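# Set the petri dish on the mat as drawn

## Task

Place the petri dish so it rests in the position and orientation shown in the reference drawing (manual), entirely on the mat, with no other object on the mat and nothing tipped over.

## Robot and tools

Robot: two arms, left_arm and right_arm, each ending in a two-finger gripper. The fingers point along the gripper's +z axis and close along its y axis. end_effector_position is the spot between the finger pads, roughly 5 mm back from the tips.

Frames: the scene frame has its origin at table-top height, halfway between the two nominal arm bases; +z is up, +x reaches out over the table, and left_arm is on the +y side (arm names do not match image sides). Each arm's hand positions, quaternions, targets and wrist-camera poses are reported in that arm's own base frame. Calibrated bases in the scene frame: left_arm at (+0.010, +0.272, +0.013) m, quat_wxyz (+1.000, 0, 0, +0.018); right_arm at (+0.002, -0.332, +0.013) m, quat_wxyz (+1.000, 0, 0, +0.021). Fixed cameras and the table use the scene frame. Reported hand pose can be off by a few centimetres, more at long reach.

Row layout (used by every moving tool): 16 numbers, left_arm first then right_arm, each as x, y, z, qw, qx, qy, qz, opening. x, y, z is an absolute target for that gripper's end_effector_position in metres, in that arm's base frame; the quaternion is an absolute orientation target, w first, same frame. opening runs from -1 (closed) to +1 (fully open, 0.070 m). Closing fully takes about 1.0 s or more. Always send both arms' 8 numbers; an arm meant to stay still should get its last reported pose and its wanted opening repeated, since 0 is itself an opening command.

execute_actions(actions, cameras): actions is a list of up to 15 actions; each action is a list of up to 15 rows, one row per 1/30 s step, the last row repeated to fill 15 steps. A target more than 0.6 m from the gripper's current position along any of its own axes gets the action rejected for both arms; a malformed action or a failing first action rejects the whole call. An empty actions list returns images from all cameras. cameras: list of names, ["all"], or []; an unknown name invalidates the call.

move(target, speed, blend, opening_speed, grip_force, blocking, cameras): straight-line gripper paths to one row or a list of up to 15 rows (no 0.6 m limit), all within 10 s. speed in m/s, 0.002 to 2.2, default 0.25 (turns up to twice that in rad/s), one value or one per target. blend in metres rounds corners of a list; 0 stops at each. opening_speed: rate on the -1..+1 scale per second, at least 0.2. grip_force: newtons per pad, 5 to 20, one value or one per arm; persists. blocking=false returns after about 0.5 s while the move continues; a new move replaces it. Paths do not avoid obstacles or the other arm; faster moves lag, stray and hit harder. Avoid paths passing near an arm's own base. The result adds a move: line with the ending (done, off_target, moving, held, fault) and limits (paced = pose clipped, held = steps withheld). done means at rest within 3 mm and 2 degrees; neither done nor off_target tells you about contact.

wait(seconds 0 to 10, cameras): lets time pass with last commands held; a running move continues. stop(cameras): brakes a running move. zoom_image(camera, region [x0, y0, x1, y1] in pixels, at most 504 by 504): closer look at the newest image of cam_head_left, cam_head_right, cam_high, cam_low, cam_left_wrist or cam_right_wrist. show_instructions(): shows the reference drawing. finished_scene(scene): integer scene number; ends the scene irreversibly, and the goal must hold without the robot.

Result lines: each gripper's pose, Hand target (where the arm is actually heading, possibly short of your command, so resend the rest), Tool commands, grip_measured (measured opening on the -1..+1 scale; the last Joint positions entry is the opening in metres), joint torques (drive output including arm weight, offset and noisy), MOTOR HOT, TORQUE FAULT and OVER-TEMPERATURE FAULT lines, and the scene number. Joint ranges (rad): waist -2.618 to 2.618, shoulder 0.000 to 3.140, elbow -2.967 to 0.000 (straight at -2.831), forearm roll -1.745 to 1.745, wrist pitch -1.220 to 1.220, wrist roll -2.094 to 2.094.

Control notes: per step, commanded orientation is clipped to within 32 degrees of the measured one; position has priority over orientation. To hold an orientation, repeat the same target quaternion in every row. To grip, command roughly 0.05 below grip_measured at first contact for full force, less for a lighter grip. Parts under about 2 mm thick get reduced force.

Cameras: cam_head_left, cam_head_right, cam_high, cam_low (504x504), cam_left_wrist, cam_right_wrist (896x504); calibration is approximate, wrist images may lag during motion.

Avoid: dropping the dish or releasing it while moving, fast impacts, pressing hard on the table or fixed things, arm-to-arm contact (including closing fingers on the other gripper), anything leaving the table, and long stretched or loaded poses that overheat motors. Contact torque at a joint's limit (waist, shoulder, elbow 21.1 N m; forearm roll, wrist pitch, wrist roll 7.36 N m, those wrist motors giving only about 4 N m) stops that arm for 10 s. Loose objects may occasionally be nudged by outside pushes.

Each tool is called as a command line: name --argument value for each argument, lists and objects as JSON in quotes; but a table of rows of numbers goes row by row, as --pt "numbers of a row", without its own name.

Reference images:

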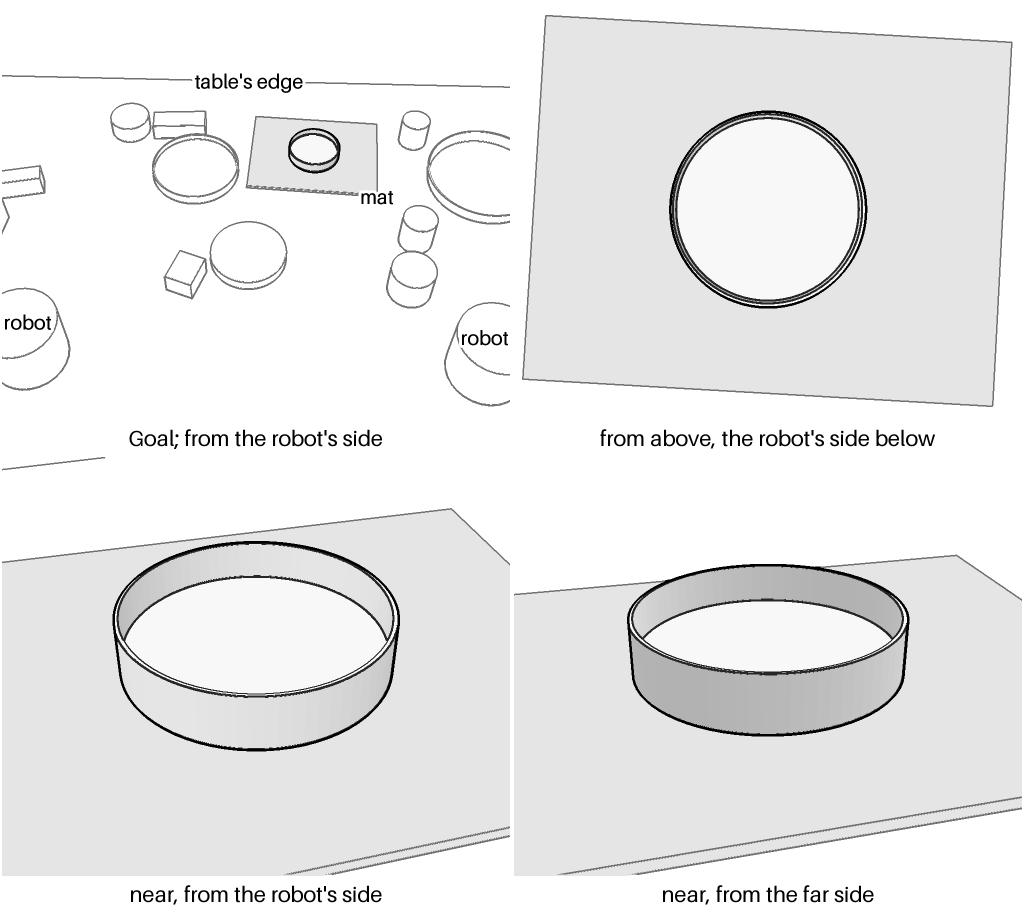

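## Session

execute_actions --actions '[]'

Scene clock: 0.00 s.
left_arm: end_effector_position=(+0.5041, -0.2268, +0.3027) grip_measured=+1.00 end_effector_quat_wxyz=(+0.351, +0.160, +0.774, -0.502) | right_arm: end_effector_position=(-0.0001, +0.2623, +0.1677) grip_measured=+0.99 end_effector_quat_wxyz=(+0.140, -0.554, +0.774, +0.273)
Joint positions: left_arm=[-0.07 2.068 -1.914 -1.323 1.093 0.76 0.07] | right_arm=[1.429 1.026 -0.705 0.248 0.749 0.056 0.069]
Joint torques (N m): no reading
Hand target: left_arm +0.5041, -0.2268, +0.3027; +0.351, +0.160, +0.774, -0.502 | right_arm -0.0001, +0.2623, +0.1677; +0.140, -0.554, +0.774, +0.273
Tool commands: left_gripper/opening=+1.0 right_gripper/opening=+1.0

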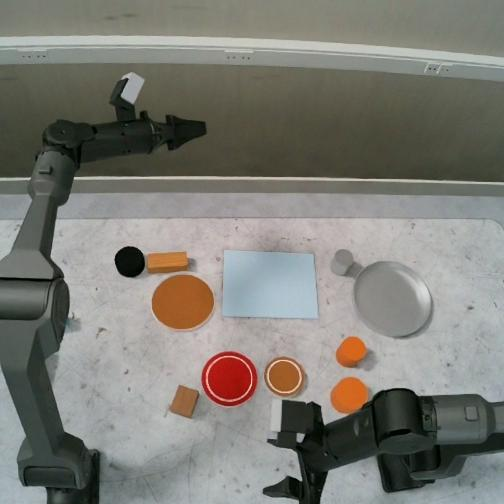

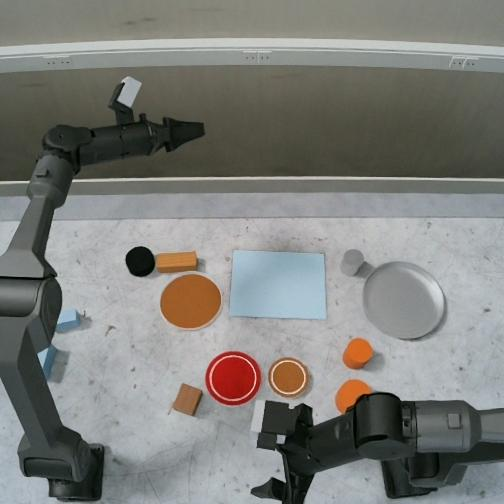

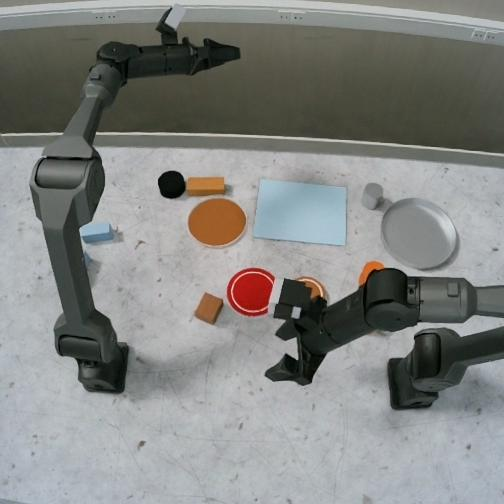

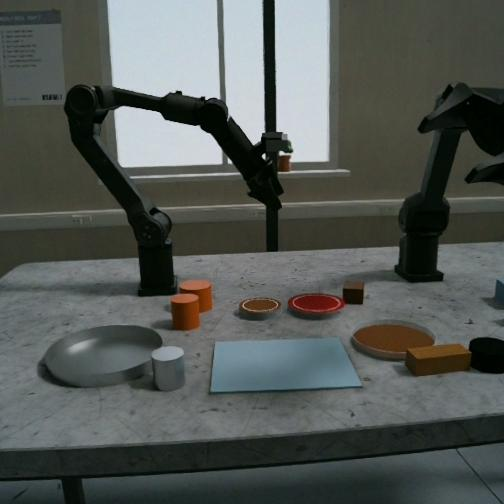

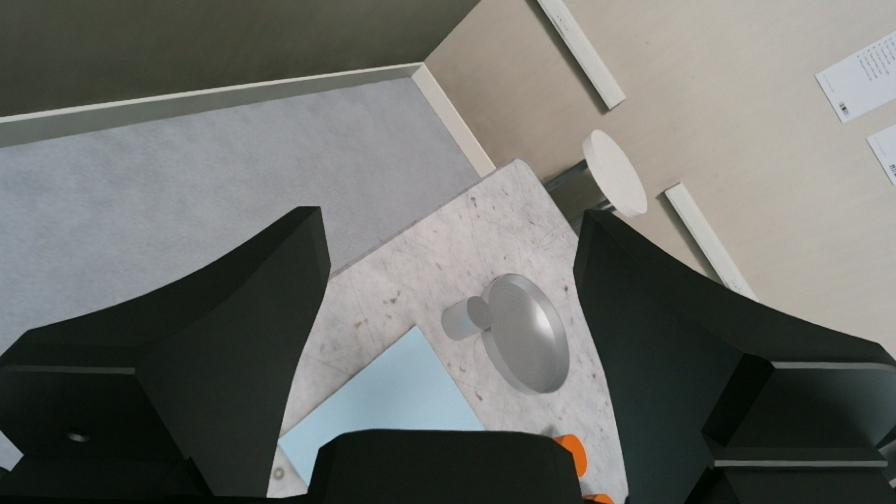

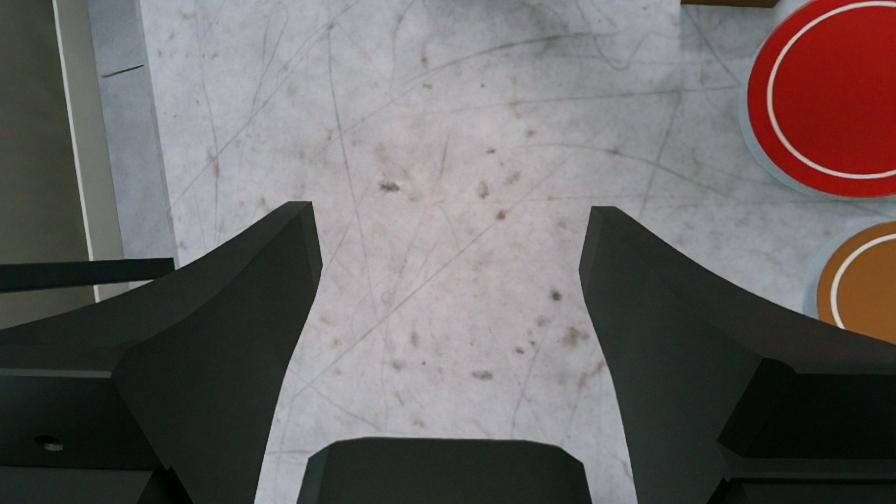

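zoom_image --camera "cam_head_left" --region '[190, 330, 330, 430]'

zoom_image --camera "cam_low" --region '[210, 260, 390, 400]'

zoom_image --camera "cam_right_wrist" --region '[640, 0, 896, 380]'

Scaled by 3.600.

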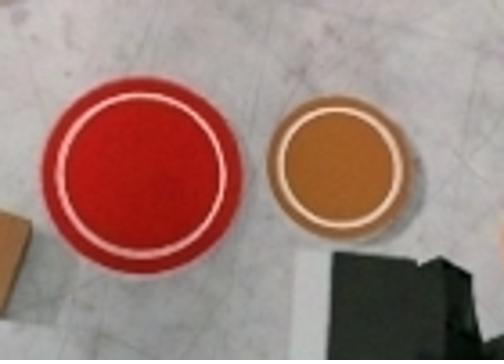

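Scaled by 2.800.

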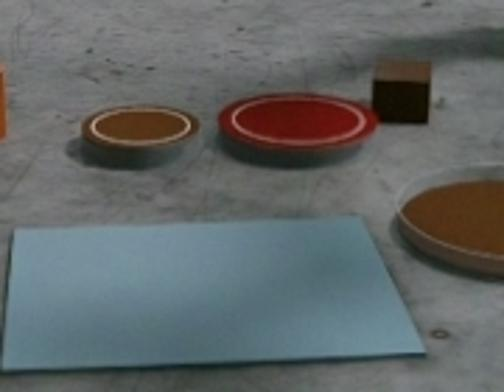

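Scaled by 1.326.

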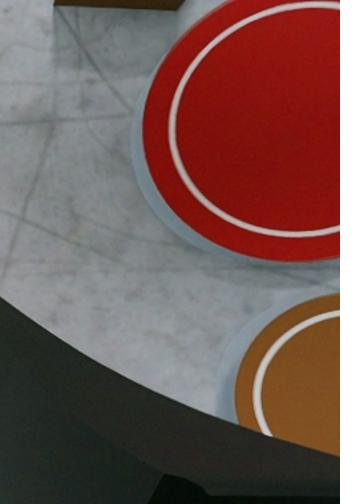

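move --pt "0.40 -0.22 0.30 0 0.7197 0.6943 0 1 0.279 0.0203 0.237 0.0148 0.0148 0.7071 0.7071 1" --pt "0.139 -0.4203 0.13 0 0.7197 0.6943 0 1 0.279 0.0203 0.237 0.0148 0.0148 0.7071 0.7071 1" --speed 0.3 --cameras '["all"]'

Scene clock: 121.70 s.
left_arm: end_effector_position=(+0.1385, -0.4203, +0.1288) grip_measured=+1.00 end_effector_quat_wxyz=(+0.083, +0.717, +0.691, -0.040) | right_arm: end_effector_position=(+0.2796, +0.0208, +0.2369) grip_measured=+0.99 end_effector_quat_wxyz=(+0.285, +0.292, +0.797, +0.446)
Joint positions: left_arm=[-1.252 1.992 -1.746 -0.001 1.227 0.355 0.07] | right_arm=[-0.69 1.124 -0.709 1.189 1.229 -0.424 0.069]
Joint torques (N m): left_arm=[0.35 -15.64 -3.25 0.03 0.15 0.08] | right_arm=[0.06 -2.16 -4.76 0.37 0.24 0.16]
Hand target: left_arm +0.1389, -0.4201, +0.1296; +0.084, +0.717, +0.691, -0.040 | right_arm +0.2795, +0.0208, +0.2368; +0.284, +0.292, +0.797, +0.446
Off the commanded pose: left_arm 0.001 m, 11 deg | right_arm 0.001 m, 55 deg; orientation clipped.
joint read past its limit (left arm) — joint 5 (wrist pitch), upper limit.
joint sent to its limit (left arm) — joint 5 (wrist pitch), upper limit. The joint targets are off in orientation, not in position.
joint sent to its limit (right arm) — joint 5 (wrist pitch), upper limit. The joint targets are off in orientation, not in position.
move: off_target (left_arm, right_arm); limits=paced
camera_calibration:
cam_left_wrist: T_world_to_cam=[[-0.997439, 0.030138, -0.0648638, 0.159345], [-0.000705252, 0.902699, 0.430271, 0.322573], [0.07152, 0.429215, -0.900366, 0.411452], [0, 0, 0, 1]] pos_world=[0.129738, -0.47259, 0.241999]
cam_right_wrist: T_world_to_cam=[[-0.190584, -0.416302, -0.889028, 0.274338], [-0.962432, 0.257653, 0.0856693, 0.241997], [0.193397, 0.871956, -0.449767, 0.154449], [0, 0, 0, 1]] pos_world=[0.25532, -0.0828171, 0.292628]

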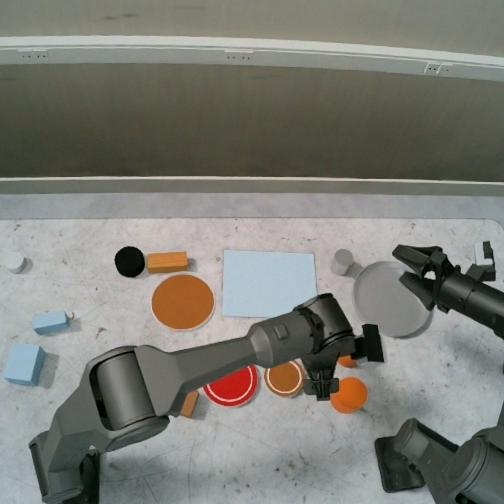

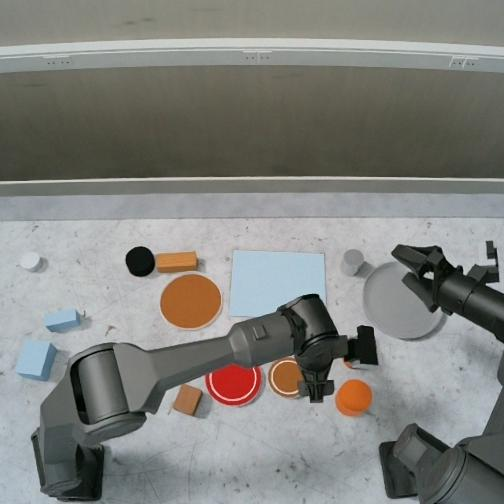

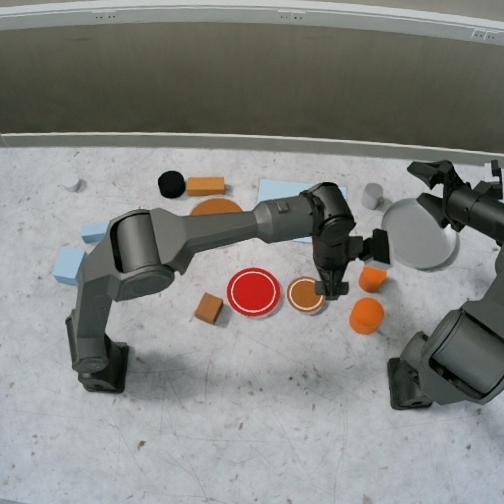

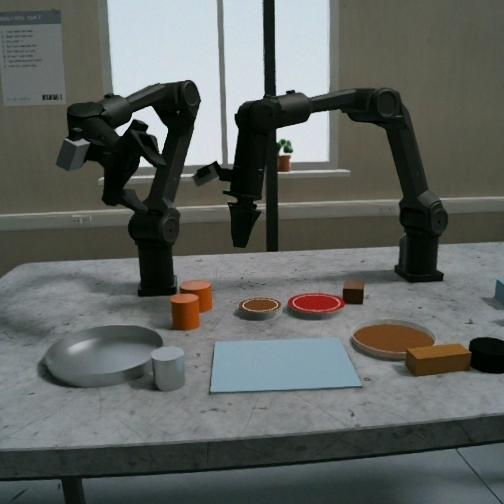

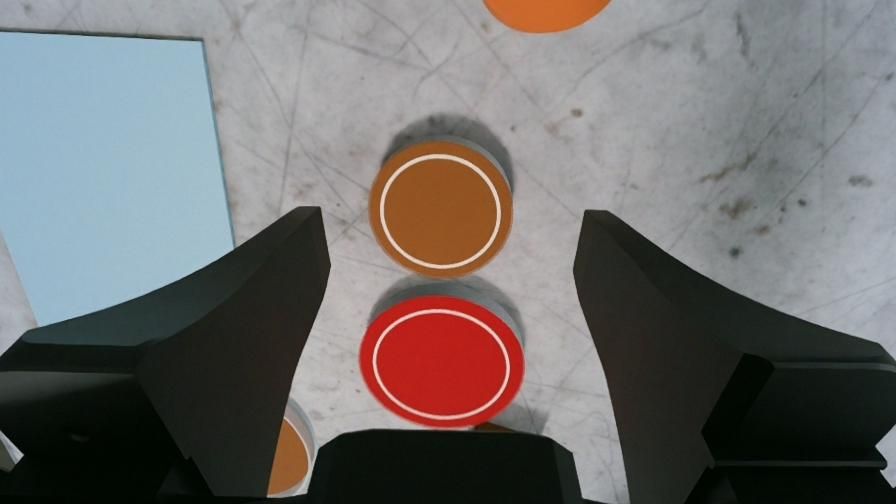

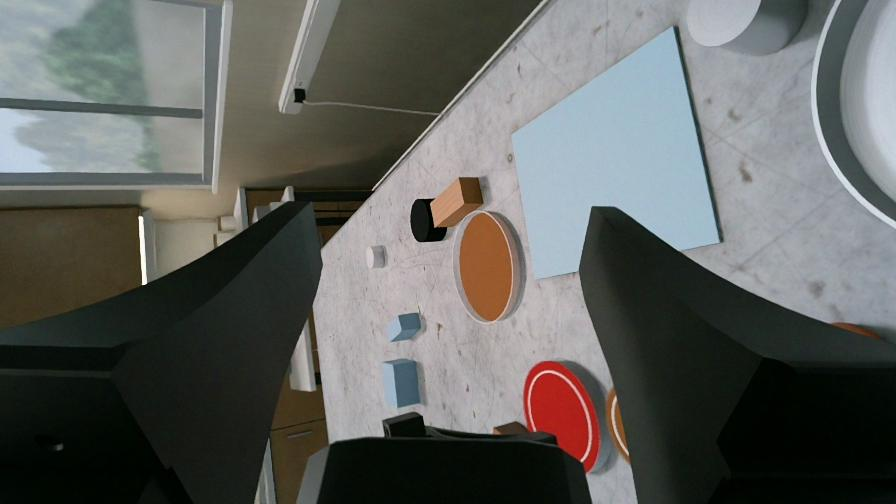

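move --target '[0.149,-0.424,0.04,0.0665,0.7166,0.6912,-0.0689,1,0.279,0.0203,0.237,0.285,0.292,0.797,0.446,1]' --speed 0.2 --cameras '["cam_left_wrist","cam_low","cam_high"]'

zoom_image --camera "cam_low" --region '[190, 220, 350, 340]'

Scene clock: 141.37 s.
left_arm: end_effector_position=(+0.1490, -0.4238, +0.0392) grip_measured=+1.00 end_effector_quat_wxyz=(+0.066, +0.717, +0.691, -0.069) | right_arm: end_effector_position=(+0.2792, +0.0206, +0.2371) grip_measured=+0.99 end_effector_quat_wxyz=(+0.286, +0.292, +0.797, +0.445)
Joint positions: left_arm=[-1.195 2.099 -1.557 -0.095 0.943 0.461 0.07] | right_arm=[-0.691 1.121 -0.708 1.188 1.229 -0.424 0.069]
Joint torques (N m): left_arm=[-0.19 -16.38 -3.16 -0.02 -0.15 -0.07] | right_arm=[0.12 -2.11 -4.6 0.36 0.2 0.17]
Hand target: left_arm +0.1490, -0.4240, +0.0400; +0.066, +0.716, +0.691, -0.069 | right_arm +0.2791, +0.0204, +0.2369; +0.286, +0.293, +0.797, +0.445
Off the commanded pose: left_arm 0.001 m, 0 deg | right_arm 0.000 m, 0 deg.
joint sent to its limit (right arm) — joint 5 (wrist pitch), upper limit. The joint targets still meet the commanded pose.
move: done
camera_calibration:
cam_left_wrist: T_world_to_cam=[[-0.999336, 0.0364193, -0.00100339, 0.164615], [0.0327008, 0.908763, 0.416029, 0.362456], [0.0160633, 0.41572, -0.909351, 0.334545], [0, 0, 0, 1]] pos_world=[0.14728, -0.474459, 0.153592]
Images, in order (width x height): cam_high 504x504, cam_low 504x504, cam_left_wrist 896x504.

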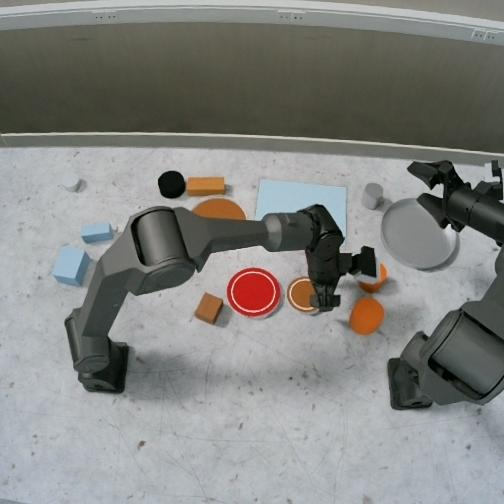

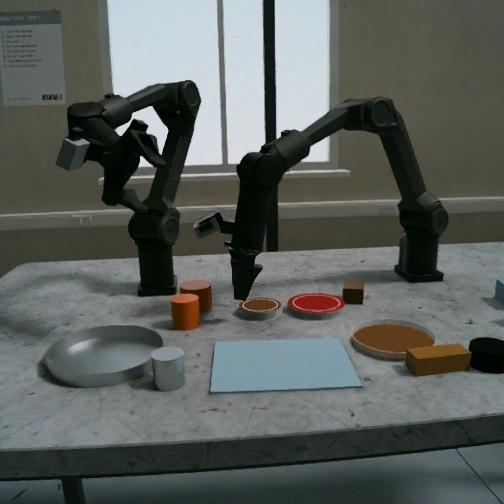

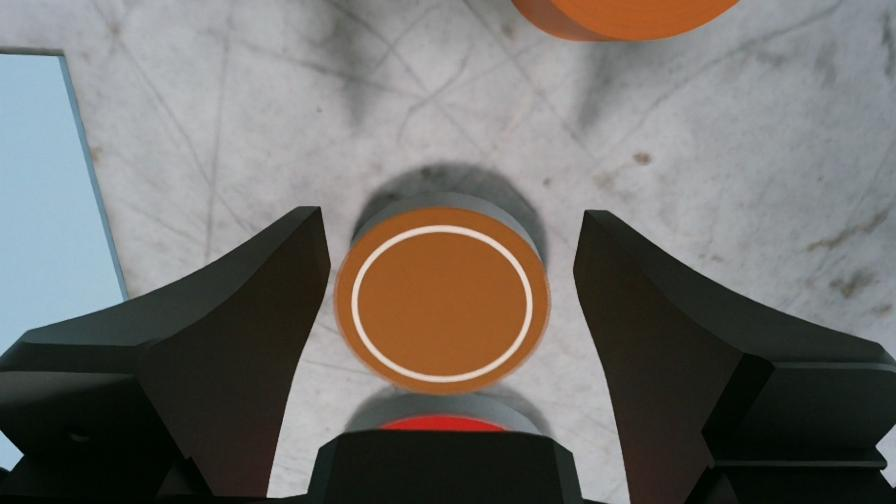

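Scaled by 3.150.

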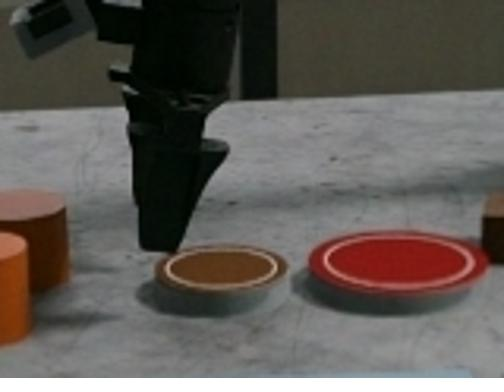

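move --target '[0.152,-0.425,0.003,0.0665,0.7166,0.6912,-0.0689,1,0.279,0.0203,0.237,0.285,0.292,0.797,0.446,1]' --speed 0.08 --cameras '["cam_left_wrist","cam_low"]'

zoom_image --camera "cam_low" --region '[190, 220, 350, 340]'

Scene clock: 151.27 s.
left_arm: end_effector_position=(+0.1518, -0.4247, +0.0020) grip_measured=+1.00 end_effector_quat_wxyz=(+0.066, +0.717, +0.691, -0.068) | right_arm: end_effector_position=(+0.2792, +0.0206, +0.2371) grip_measured=+0.99 end_effector_quat_wxyz=(+0.286, +0.292, +0.797, +0.445)
Joint positions: left_arm=[-1.19 2.161 -1.506 -0.104 0.832 0.481 0.07] | right_arm=[-0.691 1.121 -0.708 1.188 1.229 -0.424 0.069]
Joint torques (N m): left_arm=[0.6 -16.52 -3.17 -0.12 -0.15 0.02] | right_arm=[0.21 -1.51 -4.54 0.36 0.02 0.05]
Hand target: left_arm +0.1520, -0.4250, +0.0030; +0.066, +0.716, +0.691, -0.069 | right_arm +0.2791, +0.0204, +0.2369; +0.286, +0.293, +0.797, +0.445
Off the commanded pose: left_arm 0.001 m, 0 deg | right_arm 0.000 m, 0 deg.
joint sent to its limit (right arm) — joint 5 (wrist pitch), upper limit. The joint targets still meet the commanded pose.
move: done
camera_calibration:
cam_left_wrist: T_world_to_cam=[[-0.999338, 0.03636, -0.00132701, 0.167322], [0.0324982, 0.908412, 0.416811, 0.378569], [0.0163607, 0.416492, -0.908992, 0.30128], [0, 0, 0, 1]] pos_world=[0.149979, -0.475461, 0.116291]
Images, in order (width x height): cam_low 504x504, cam_left_wrist 896x504.

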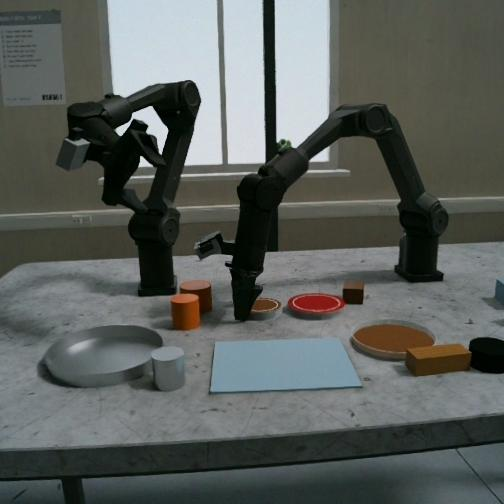

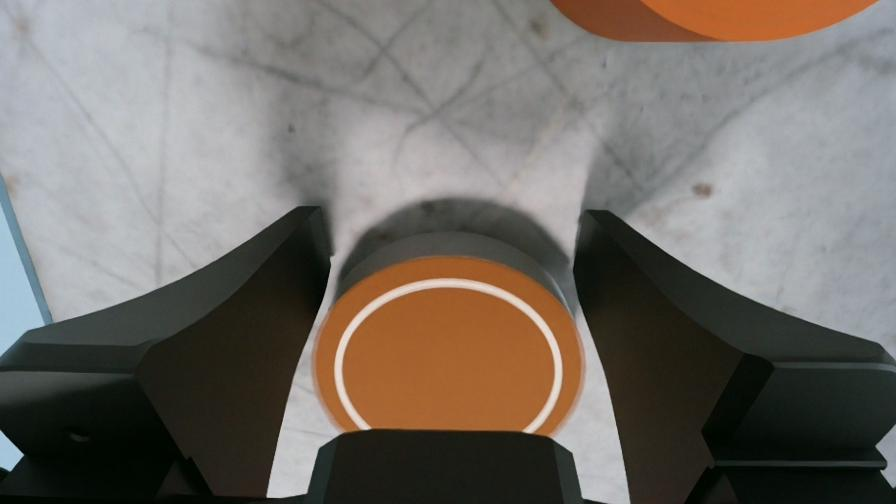

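Scaled by 3.150.

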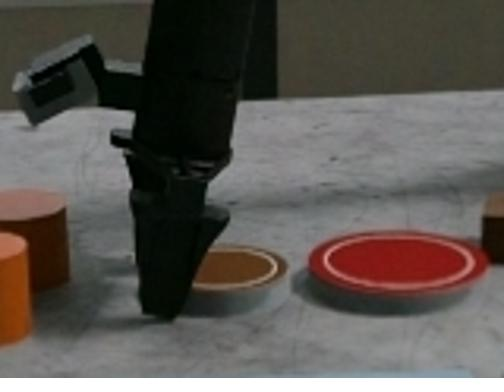

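move --target '[0.152,-0.425,0.003,0.0665,0.7166,0.6912,-0.0689,0.7,0.279,0.0203,0.237,0.285,0.292,0.797,0.446,1]' --opening_speed 0.3 --cameras '["cam_left_wrist"]'

Scene clock: 155.33 s.
left_arm: end_effector_position=(+0.1519, -0.4250, +0.0026) grip_measured=+0.70 end_effector_quat_wxyz=(+0.066, +0.717, +0.691, -0.069) | right_arm: end_effector_position=(+0.2792, +0.0206, +0.2371) grip_measured=+0.99 end_effector_quat_wxyz=(+0.286, +0.292, +0.797, +0.445)
Joint positions: left_arm=[-1.19 2.16 -1.507 -0.104 0.832 0.481 0.06] | right_arm=[-0.691 1.121 -0.708 1.188 1.229 -0.424 0.069]
Joint torques (N m): left_arm=[0.48 -16.48 -3.09 -0.07 -0.16 -0.06] | right_arm=[0.18 -1.13 -4.58 0.38 0.03 -0.03]
Hand target: left_arm +0.1520, -0.4250, +0.0030; +0.066, +0.716, +0.691, -0.069 | right_arm +0.2791, +0.0204, +0.2370; +0.286, +0.293, +0.797, +0.445
Off the commanded pose: left_arm 0.000 m, 0 deg | right_arm 0.000 m, 0 deg.
joint sent to its limit (right arm) — joint 5 (wrist pitch), upper limit. The joint targets still meet the commanded pose.
move: done
camera_calibration:
cam_left_wrist: T_world_to_cam=[[-0.999338, 0.03633, -0.00205779, 0.167496], [0.0321937, 0.909088, 0.415359, 0.378898], [0.0169607, 0.415017, -0.909655, 0.301242], [0, 0, 0, 1]] pos_world=[0.150077, -0.475557, 0.116993]
Images, in order (width x height): cam_left_wrist 896x504.

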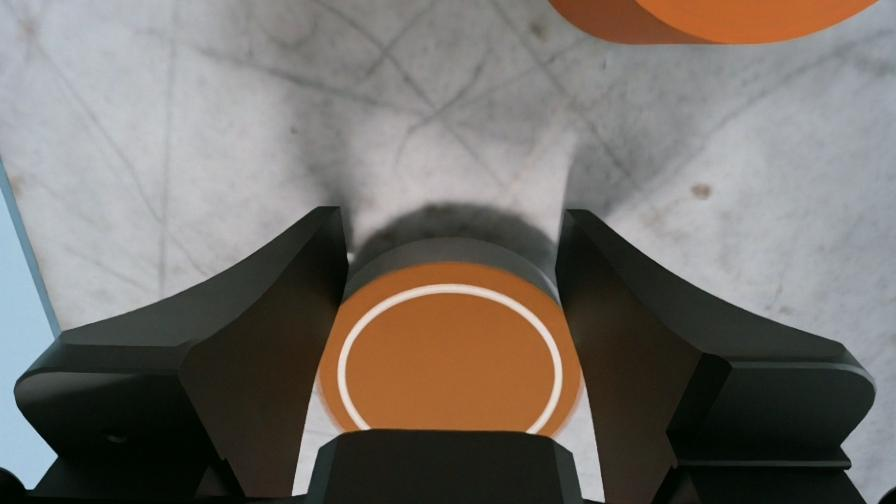

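move --pt "0.1515 -0.425 0.003 0.0665 0.7166 0.6912 -0.0689 1 0.279 0.0203 0.237 0.285 0.292 0.797 0.446 1" --pt "0.1512 -0.412 0.003 0.0665 0.7166 0.6912 -0.0689 1 0.279 0.0203 0.237 0.285 0.292 0.797 0.446 1" --pt "0.1512 -0.412 0.003 0.0665 0.7166 0.6912 -0.0689 0.8 0.279 0.0203 0.237 0.285 0.292 0.797 0.446 1" --speed 0.08 --cameras '["cam_left_wrist"]'

Scene clock: 163.47 s.
left_arm: end_effector_position=(+0.1511, -0.4120, +0.0031) grip_measured=+0.80 end_effector_quat_wxyz=(+0.067, +0.716, +0.691, -0.069) | right_arm: end_effector_position=(+0.2792, +0.0206, +0.2371) grip_measured=+0.99 end_effector_quat_wxyz=(+0.286, +0.292, +0.797, +0.445)
Joint positions: left_arm=[-1.179 2.12 -1.436 -0.11 0.802 0.497 0.063] | right_arm=[-0.691 1.121 -0.708 1.188 1.229 -0.424 0.069]
Joint torques (N m): left_arm=[0.6 -14.36 -3.17 -0.07 -0.2 -0.02] | right_arm=[0.36 -1.44 -4.58 0.39 0.04 0.01]
Hand target: left_arm +0.1512, -0.4120, +0.0030; +0.066, +0.716, +0.691, -0.069 | right_arm +0.2791, +0.0204, +0.2369; +0.286, +0.293, +0.797, +0.445
Off the commanded pose: left_arm 0.000 m, 0 deg | right_arm 0.000 m, 0 deg.
joint sent to its limit (right arm) — joint 5 (wrist pitch), upper limit. The joint targets still meet the commanded pose.
move: done
camera_calibration:
cam_left_wrist: T_world_to_cam=[[-0.999356, 0.0358516, -0.00174511, 0.165967], [0.0318975, 0.90933, 0.414851, 0.367021], [0.0164599, 0.414528, -0.909888, 0.296149], [0, 0, 0, 1]] pos_world=[0.149279, -0.462456, 0.117493]
Images, in order (width x height): cam_left_wrist 896x504.

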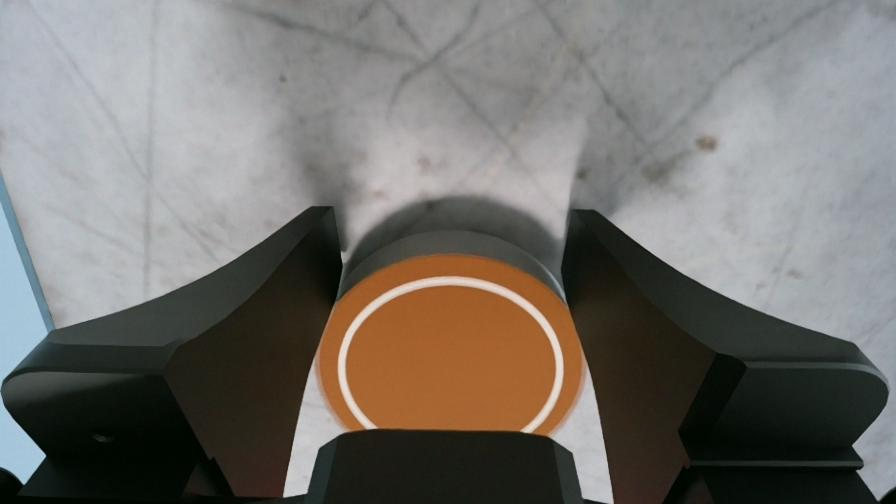

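move --pt "0.1505 -0.422 0.003 0.0665 0.7166 0.6912 -0.0689 1 0.279 0.0203 0.237 0.285 0.292 0.797 0.446 1" --pt "0.1495 -0.44 0.10 0.0665 0.7166 0.6912 -0.0689 1 0.25 0.05 0.2 0.05 0.021 0.998 0 1" --pt "0.3221 -0.3639 0.13 0.2657 0.6651 0.6415 -0.2755 -1 0.2 0.10 0.2 0.05 0.021 0.998 0 1" --speed 0.2 --blend '[0.005,0.03,0]' --cameras '["all"]'

Scene clock: 207.03 s.
left_arm: end_effector_position=(+0.1587, -0.4358, +0.1024) grip_measured=+1.00 end_effector_quat_wxyz=(+0.079, +0.715, +0.689, -0.081) | right_arm: end_effector_position=(+0.2436, +0.0566, +0.1991) grip_measured=+0.99 end_effector_quat_wxyz=(+0.146, +0.019, +0.989, +0.028)
Joint positions: left_arm=[-1.177 2.068 -1.757 -0.103 1.142 0.464 0.07] | right_arm=[0.249 1.199 -1.068 -0.025 1.229 0.292 0.069]
Joint torques (N m): left_arm=[0.53 -13.44 -3.23 -0.02 -0.4 0.09] | right_arm=[0.12 -2.03 -5.92 -0.1 -0.09 0.03]
Hand target: left_arm +0.1592, -0.4358, +0.1017; +0.079, +0.715, +0.690, -0.081 | right_arm +0.2438, +0.0564, +0.1992; +0.146, +0.019, +0.989, +0.028
Tool commands: left_gripper/opening=+1.0 right_gripper/opening=+1.0
Off the commanded pose: left_arm 0.181 m, 32 deg | right_arm 0.062 m, 12 deg.
move: held (left_arm, right_arm; a check stopped the path); path passed 2 of 3 targets; target 3's new opening was not sent; limits=held
pose unreachable (left arm): on one or more control steps of this call, first in action 0 (counted from 0), this arm could not follow its commanded pose, so it was not sent that pose on those steps. It may still have moved: this result reports where it is.
cause: moving toward the commanded pose would bring a part of the arm too close to another arm (a part of this arm just beyond joint 6 (wrist roll) and the right arm's gripper, along the way the arms are being sent, or toward where that arm still pushes).
pose unreachable (right arm): on one or more control steps of this call, first in action 0 (counted from 0), this arm could not follow its commanded pose, so it was not sent that pose on those steps. It may still have moved: this result reports where it is.
cause: moving toward the commanded pose would bring a part of the arm too close to another arm (this arm's gripper and a part of the left arm just beyond its joint 6 (wrist roll), under 1 mm apart when this arm was first held).
camera_calibration:
cam_left_wrist: T_world_to_cam=[[-0.999323, 0.0367272, -0.00218715, 0.174964], [0.0330999, 0.9234, 0.382409, 0.356575], [0.0160644, 0.382077, -0.923991, 0.383658], [0, 0, 0, 1]] pos_world=[0.15688, -0.482274, 0.218522]
cam_right_wrist: T_world_to_cam=[[-0.0206095, -0.995911, -0.0879539, 0.0805894], [-0.946107, -0.00901127, 0.323729, 0.165042], [-0.323198, 0.0898857, -0.942053, 0.381303], [0, 0, 0, 1]] pos_world=[0.281045, 0.0474734, 0.312867]

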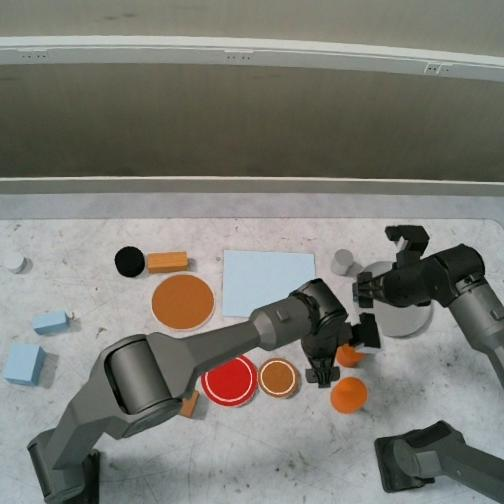

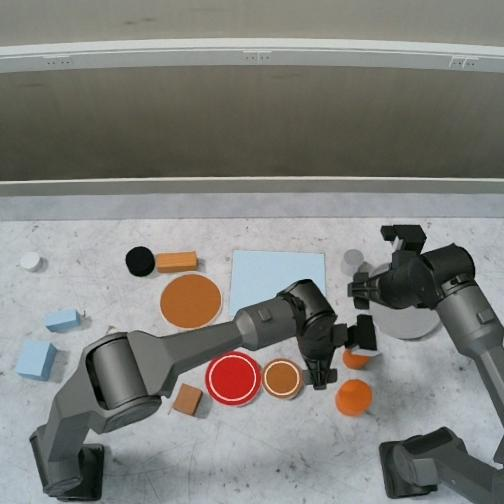

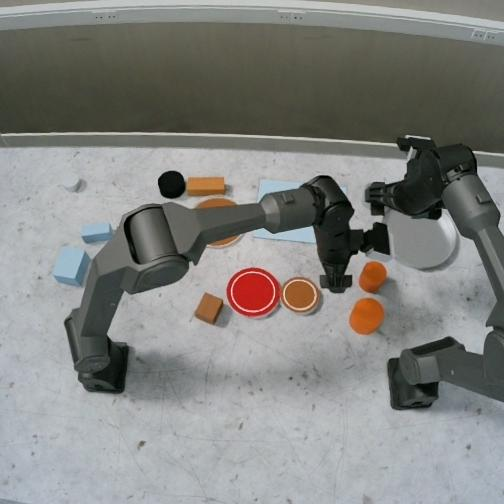

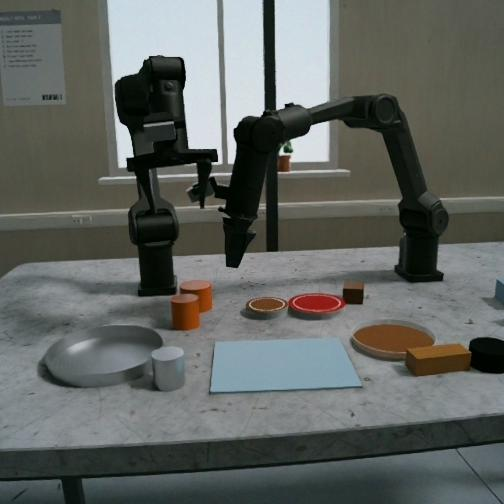

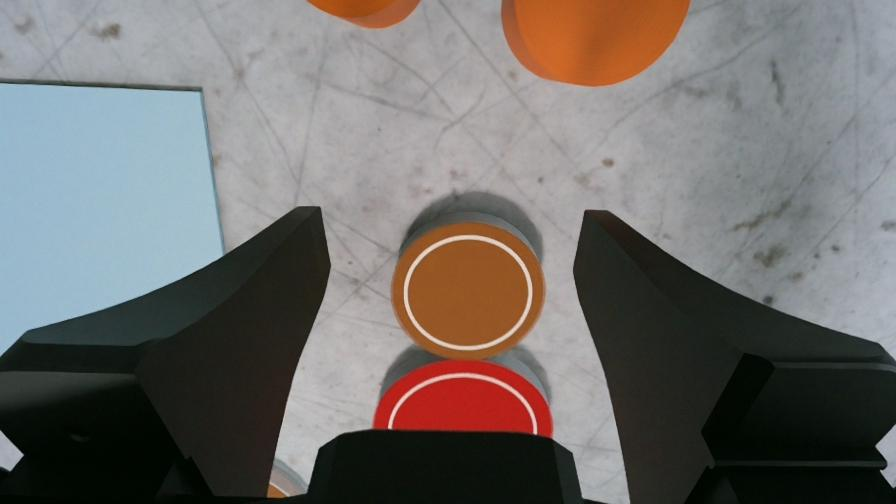

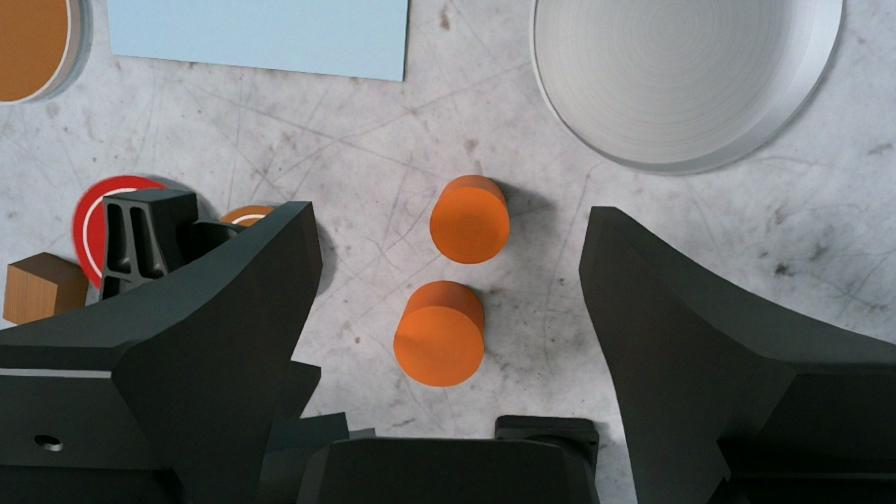

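move --pt "0.28 -0.30 0.17 0.0665 0.7166 0.6912 -0.0689 1 0.2438 0.0564 0.1992 0.146 0.019 0.989 0.028 1" --pt "0.3221 -0.22 0.17 0.2657 0.6651 0.6415 -0.2755 -1 0.12 0.19 0.15 0.05 0.021 0.998 0 1" --speed 0.25 --blend '[0.02,0]' --cameras '["cam_head_left","cam_head_right","cam_high","cam_right_wrist"]'

Scene clock: 212.97 s.
left_arm: end_effector_position=(+0.1601, -0.4354, +0.1017) grip_measured=+1.00 end_effector_quat_wxyz=(+0.079, +0.715, +0.690, -0.081) | right_arm: end_effector_position=(+0.2439, +0.0564, +0.1992) grip_measured=+0.99 end_effector_quat_wxyz=(+0.146, +0.019, +0.989, +0.028)
Joint positions: left_arm=[-1.174 2.069 -1.756 -0.103 1.141 0.467 0.07] | right_arm=[0.248 1.2 -1.069 -0.025 1.229 0.292 0.069]
Joint torques (N m): left_arm=[-0.04 -14.76 -3.43 -0.03 -0.18 0.09] | right_arm=[0.08 -1.9 -5.99 -0.03 -0.08 0.03]
Hand target: left_arm +0.1598, -0.4355, +0.1017; +0.079, +0.716, +0.689, -0.081 | right_arm +0.2438, +0.0564, +0.1992; +0.146, +0.019, +0.989, +0.028
Tool commands: left_gripper/opening=+1.0 right_gripper/opening=+1.0
Off the commanded pose: left_arm 0.278 m, 32 deg | right_arm 0.189 m, 12 deg.
joint sent to its limit (right arm) — joint 5 (wrist pitch), upper limit.
move: held (left_arm; a check stopped the path), off_target (right_arm; braked when a check withheld steps of left_arm); path passed 0 of 2 targets; target 2's new opening was not sent; limits=held
pose unreachable (left arm): on one or more control steps of this call, first in action 0 (counted from 0), this arm could not follow its commanded pose, so it was not sent that pose on those steps. It may still have moved: this result reports where it is.
cause: moving toward the commanded pose would bring a part of the arm too close to another arm (a part of this arm just beyond joint 6 (wrist roll) and the right arm's gripper, at the place that arm is still heading or pushing toward).
camera_calibration:
cam_right_wrist: T_world_to_cam=[[-0.0214596, -0.99589, -0.087988, 0.0806538], [-0.946126, -0.00821153, 0.323695, 0.165269], [-0.323087, 0.0901941, -0.942061, 0.381469], [0, 0, 0, 1]] pos_world=[0.281344, 0.0472732, 0.312967]
Images, in order (width x height): cam_head_left 504x504, cam_head_right 504x504, cam_high 504x504, cam_right_wrist 896x504.

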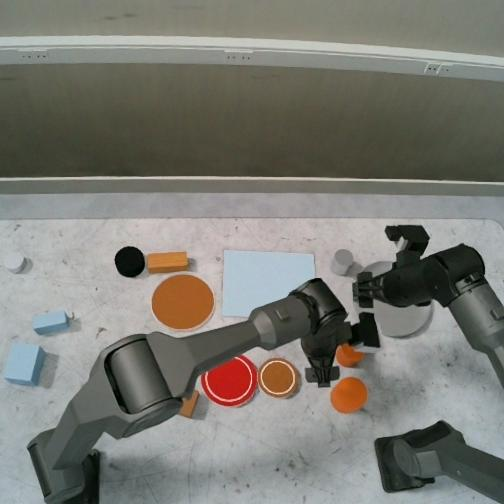

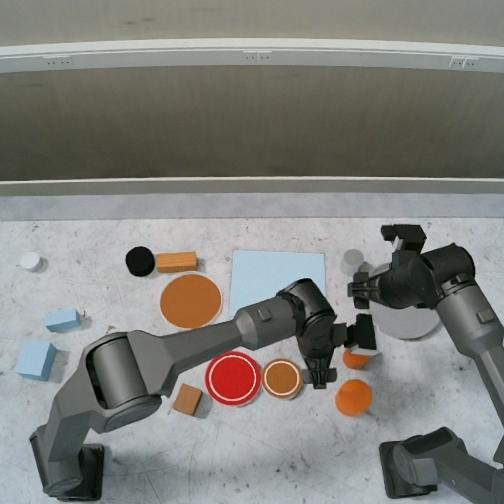

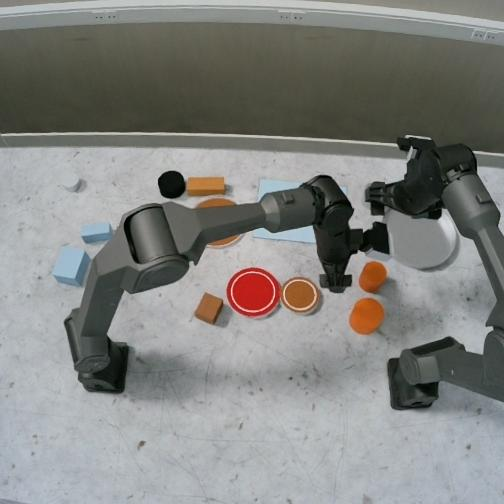

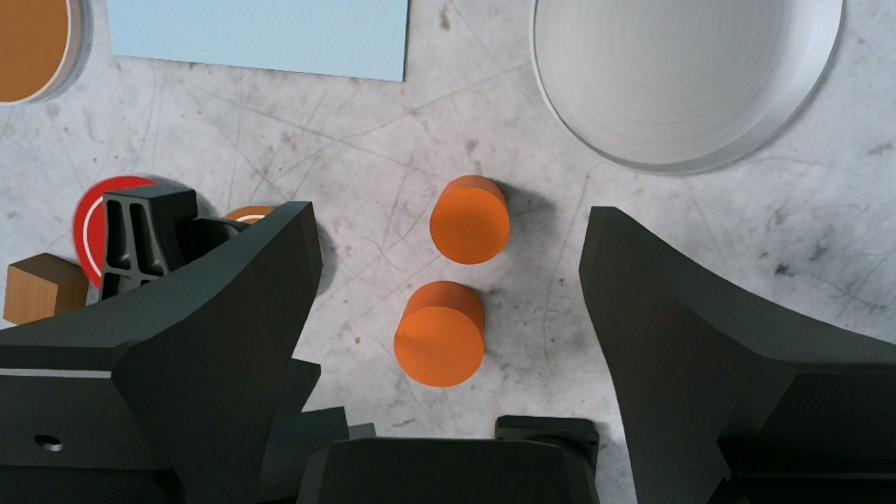

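move --pt "0.1598 -0.4355 0.1017 0.079 0.716 0.689 -0.081 1 0.30 -0.02 0.22 0.146 0.019 0.989 0.028 1" --pt "0.16 -0.30 0.15 0.0665 0.7166 0.6912 -0.0689 1 0.30 -0.02 0.22 0.146 0.019 0.989 0.028 1" --pt "0.3221 -0.20 0.17 0.2657 0.6651 0.6415 -0.2755 -1 0.30 -0.02 0.22 0.146 0.019 0.989 0.028 1" --pt "0.3221 -0.20 0.17 0.2657 0.6651 0.6415 -0.2755 -1 0.10 0.20 0.12 0.12 0.021 0.99 0 1" --speed 0.3 --blend '[0.02,0.03,0.02,0]' --cameras '["cam_head_left","cam_head_right","cam_right_wrist"]'

Scene clock: 223.40 s.
left_arm: end_effector_position=(+0.3221, -0.2003, +0.1697) grip_measured=-1.00 end_effector_quat_wxyz=(+0.272, +0.662, +0.645, -0.268) | right_arm: end_effector_position=(+0.1002, +0.2001, +0.1199) grip_measured=+0.99 end_effector_quat_wxyz=(+0.120, +0.021, +0.992, +0.000)
Joint positions: left_arm=[-0.135 1.733 -1.282 -0.838 1.227 1.769 0] | right_arm=[1.341 1.313 -0.854 -0.258 1.161 1.482 0.069]
Joint torques (N m): left_arm=[0.08 -11.79 -2.55 -0.53 0.05 0.02] | right_arm=[0.12 -3.09 -4.3 -0.18 -0.03 0.08]
Hand target: left_arm +0.3220, -0.2002, +0.1697; +0.272, +0.662, +0.645, -0.267 | right_arm +0.1000, +0.2000, +0.1200; +0.120, +0.021, +0.993, +0.000
Off the commanded pose: left_arm 0.000 m, 1 deg | right_arm 0.000 m, 0 deg.
joint sent to its limit (left arm) — joint 5 (wrist pitch), upper limit. The joint targets still meet the commanded pose.
move: done; blend cut to 0 m at target 3
camera_calibration:
cam_right_wrist: T_world_to_cam=[[-0.0352881, -0.998862, -0.0320743, 0.20896], [-0.927412, 0.0207717, 0.373464, 0.0425221], [-0.372373, 0.0429249, -0.92709, 0.260042], [0, 0, 0, 1]] pos_world=[0.143642, 0.196677, 0.231904]
Images, in order (width x height): cam_head_left 504x504, cam_head_right 504x504, cam_right_wrist 896x504.

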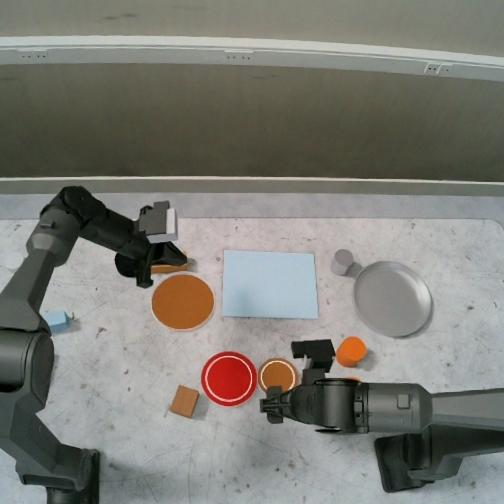

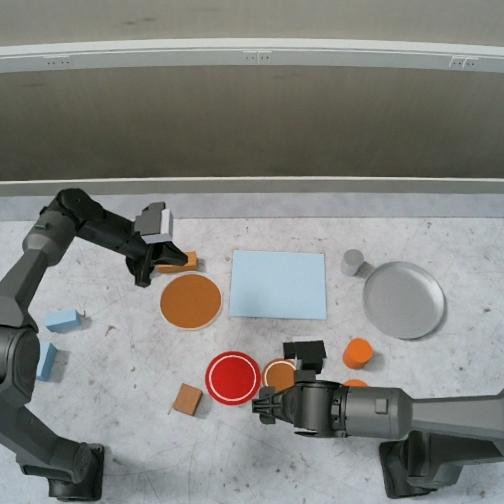

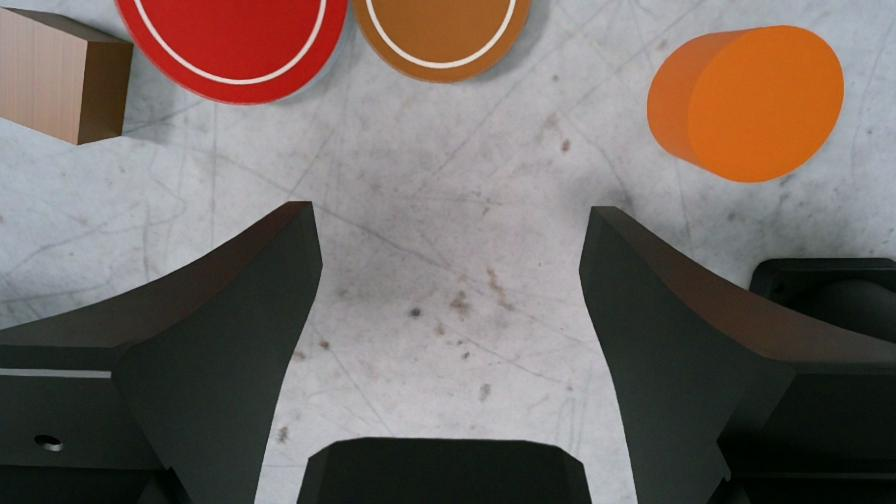

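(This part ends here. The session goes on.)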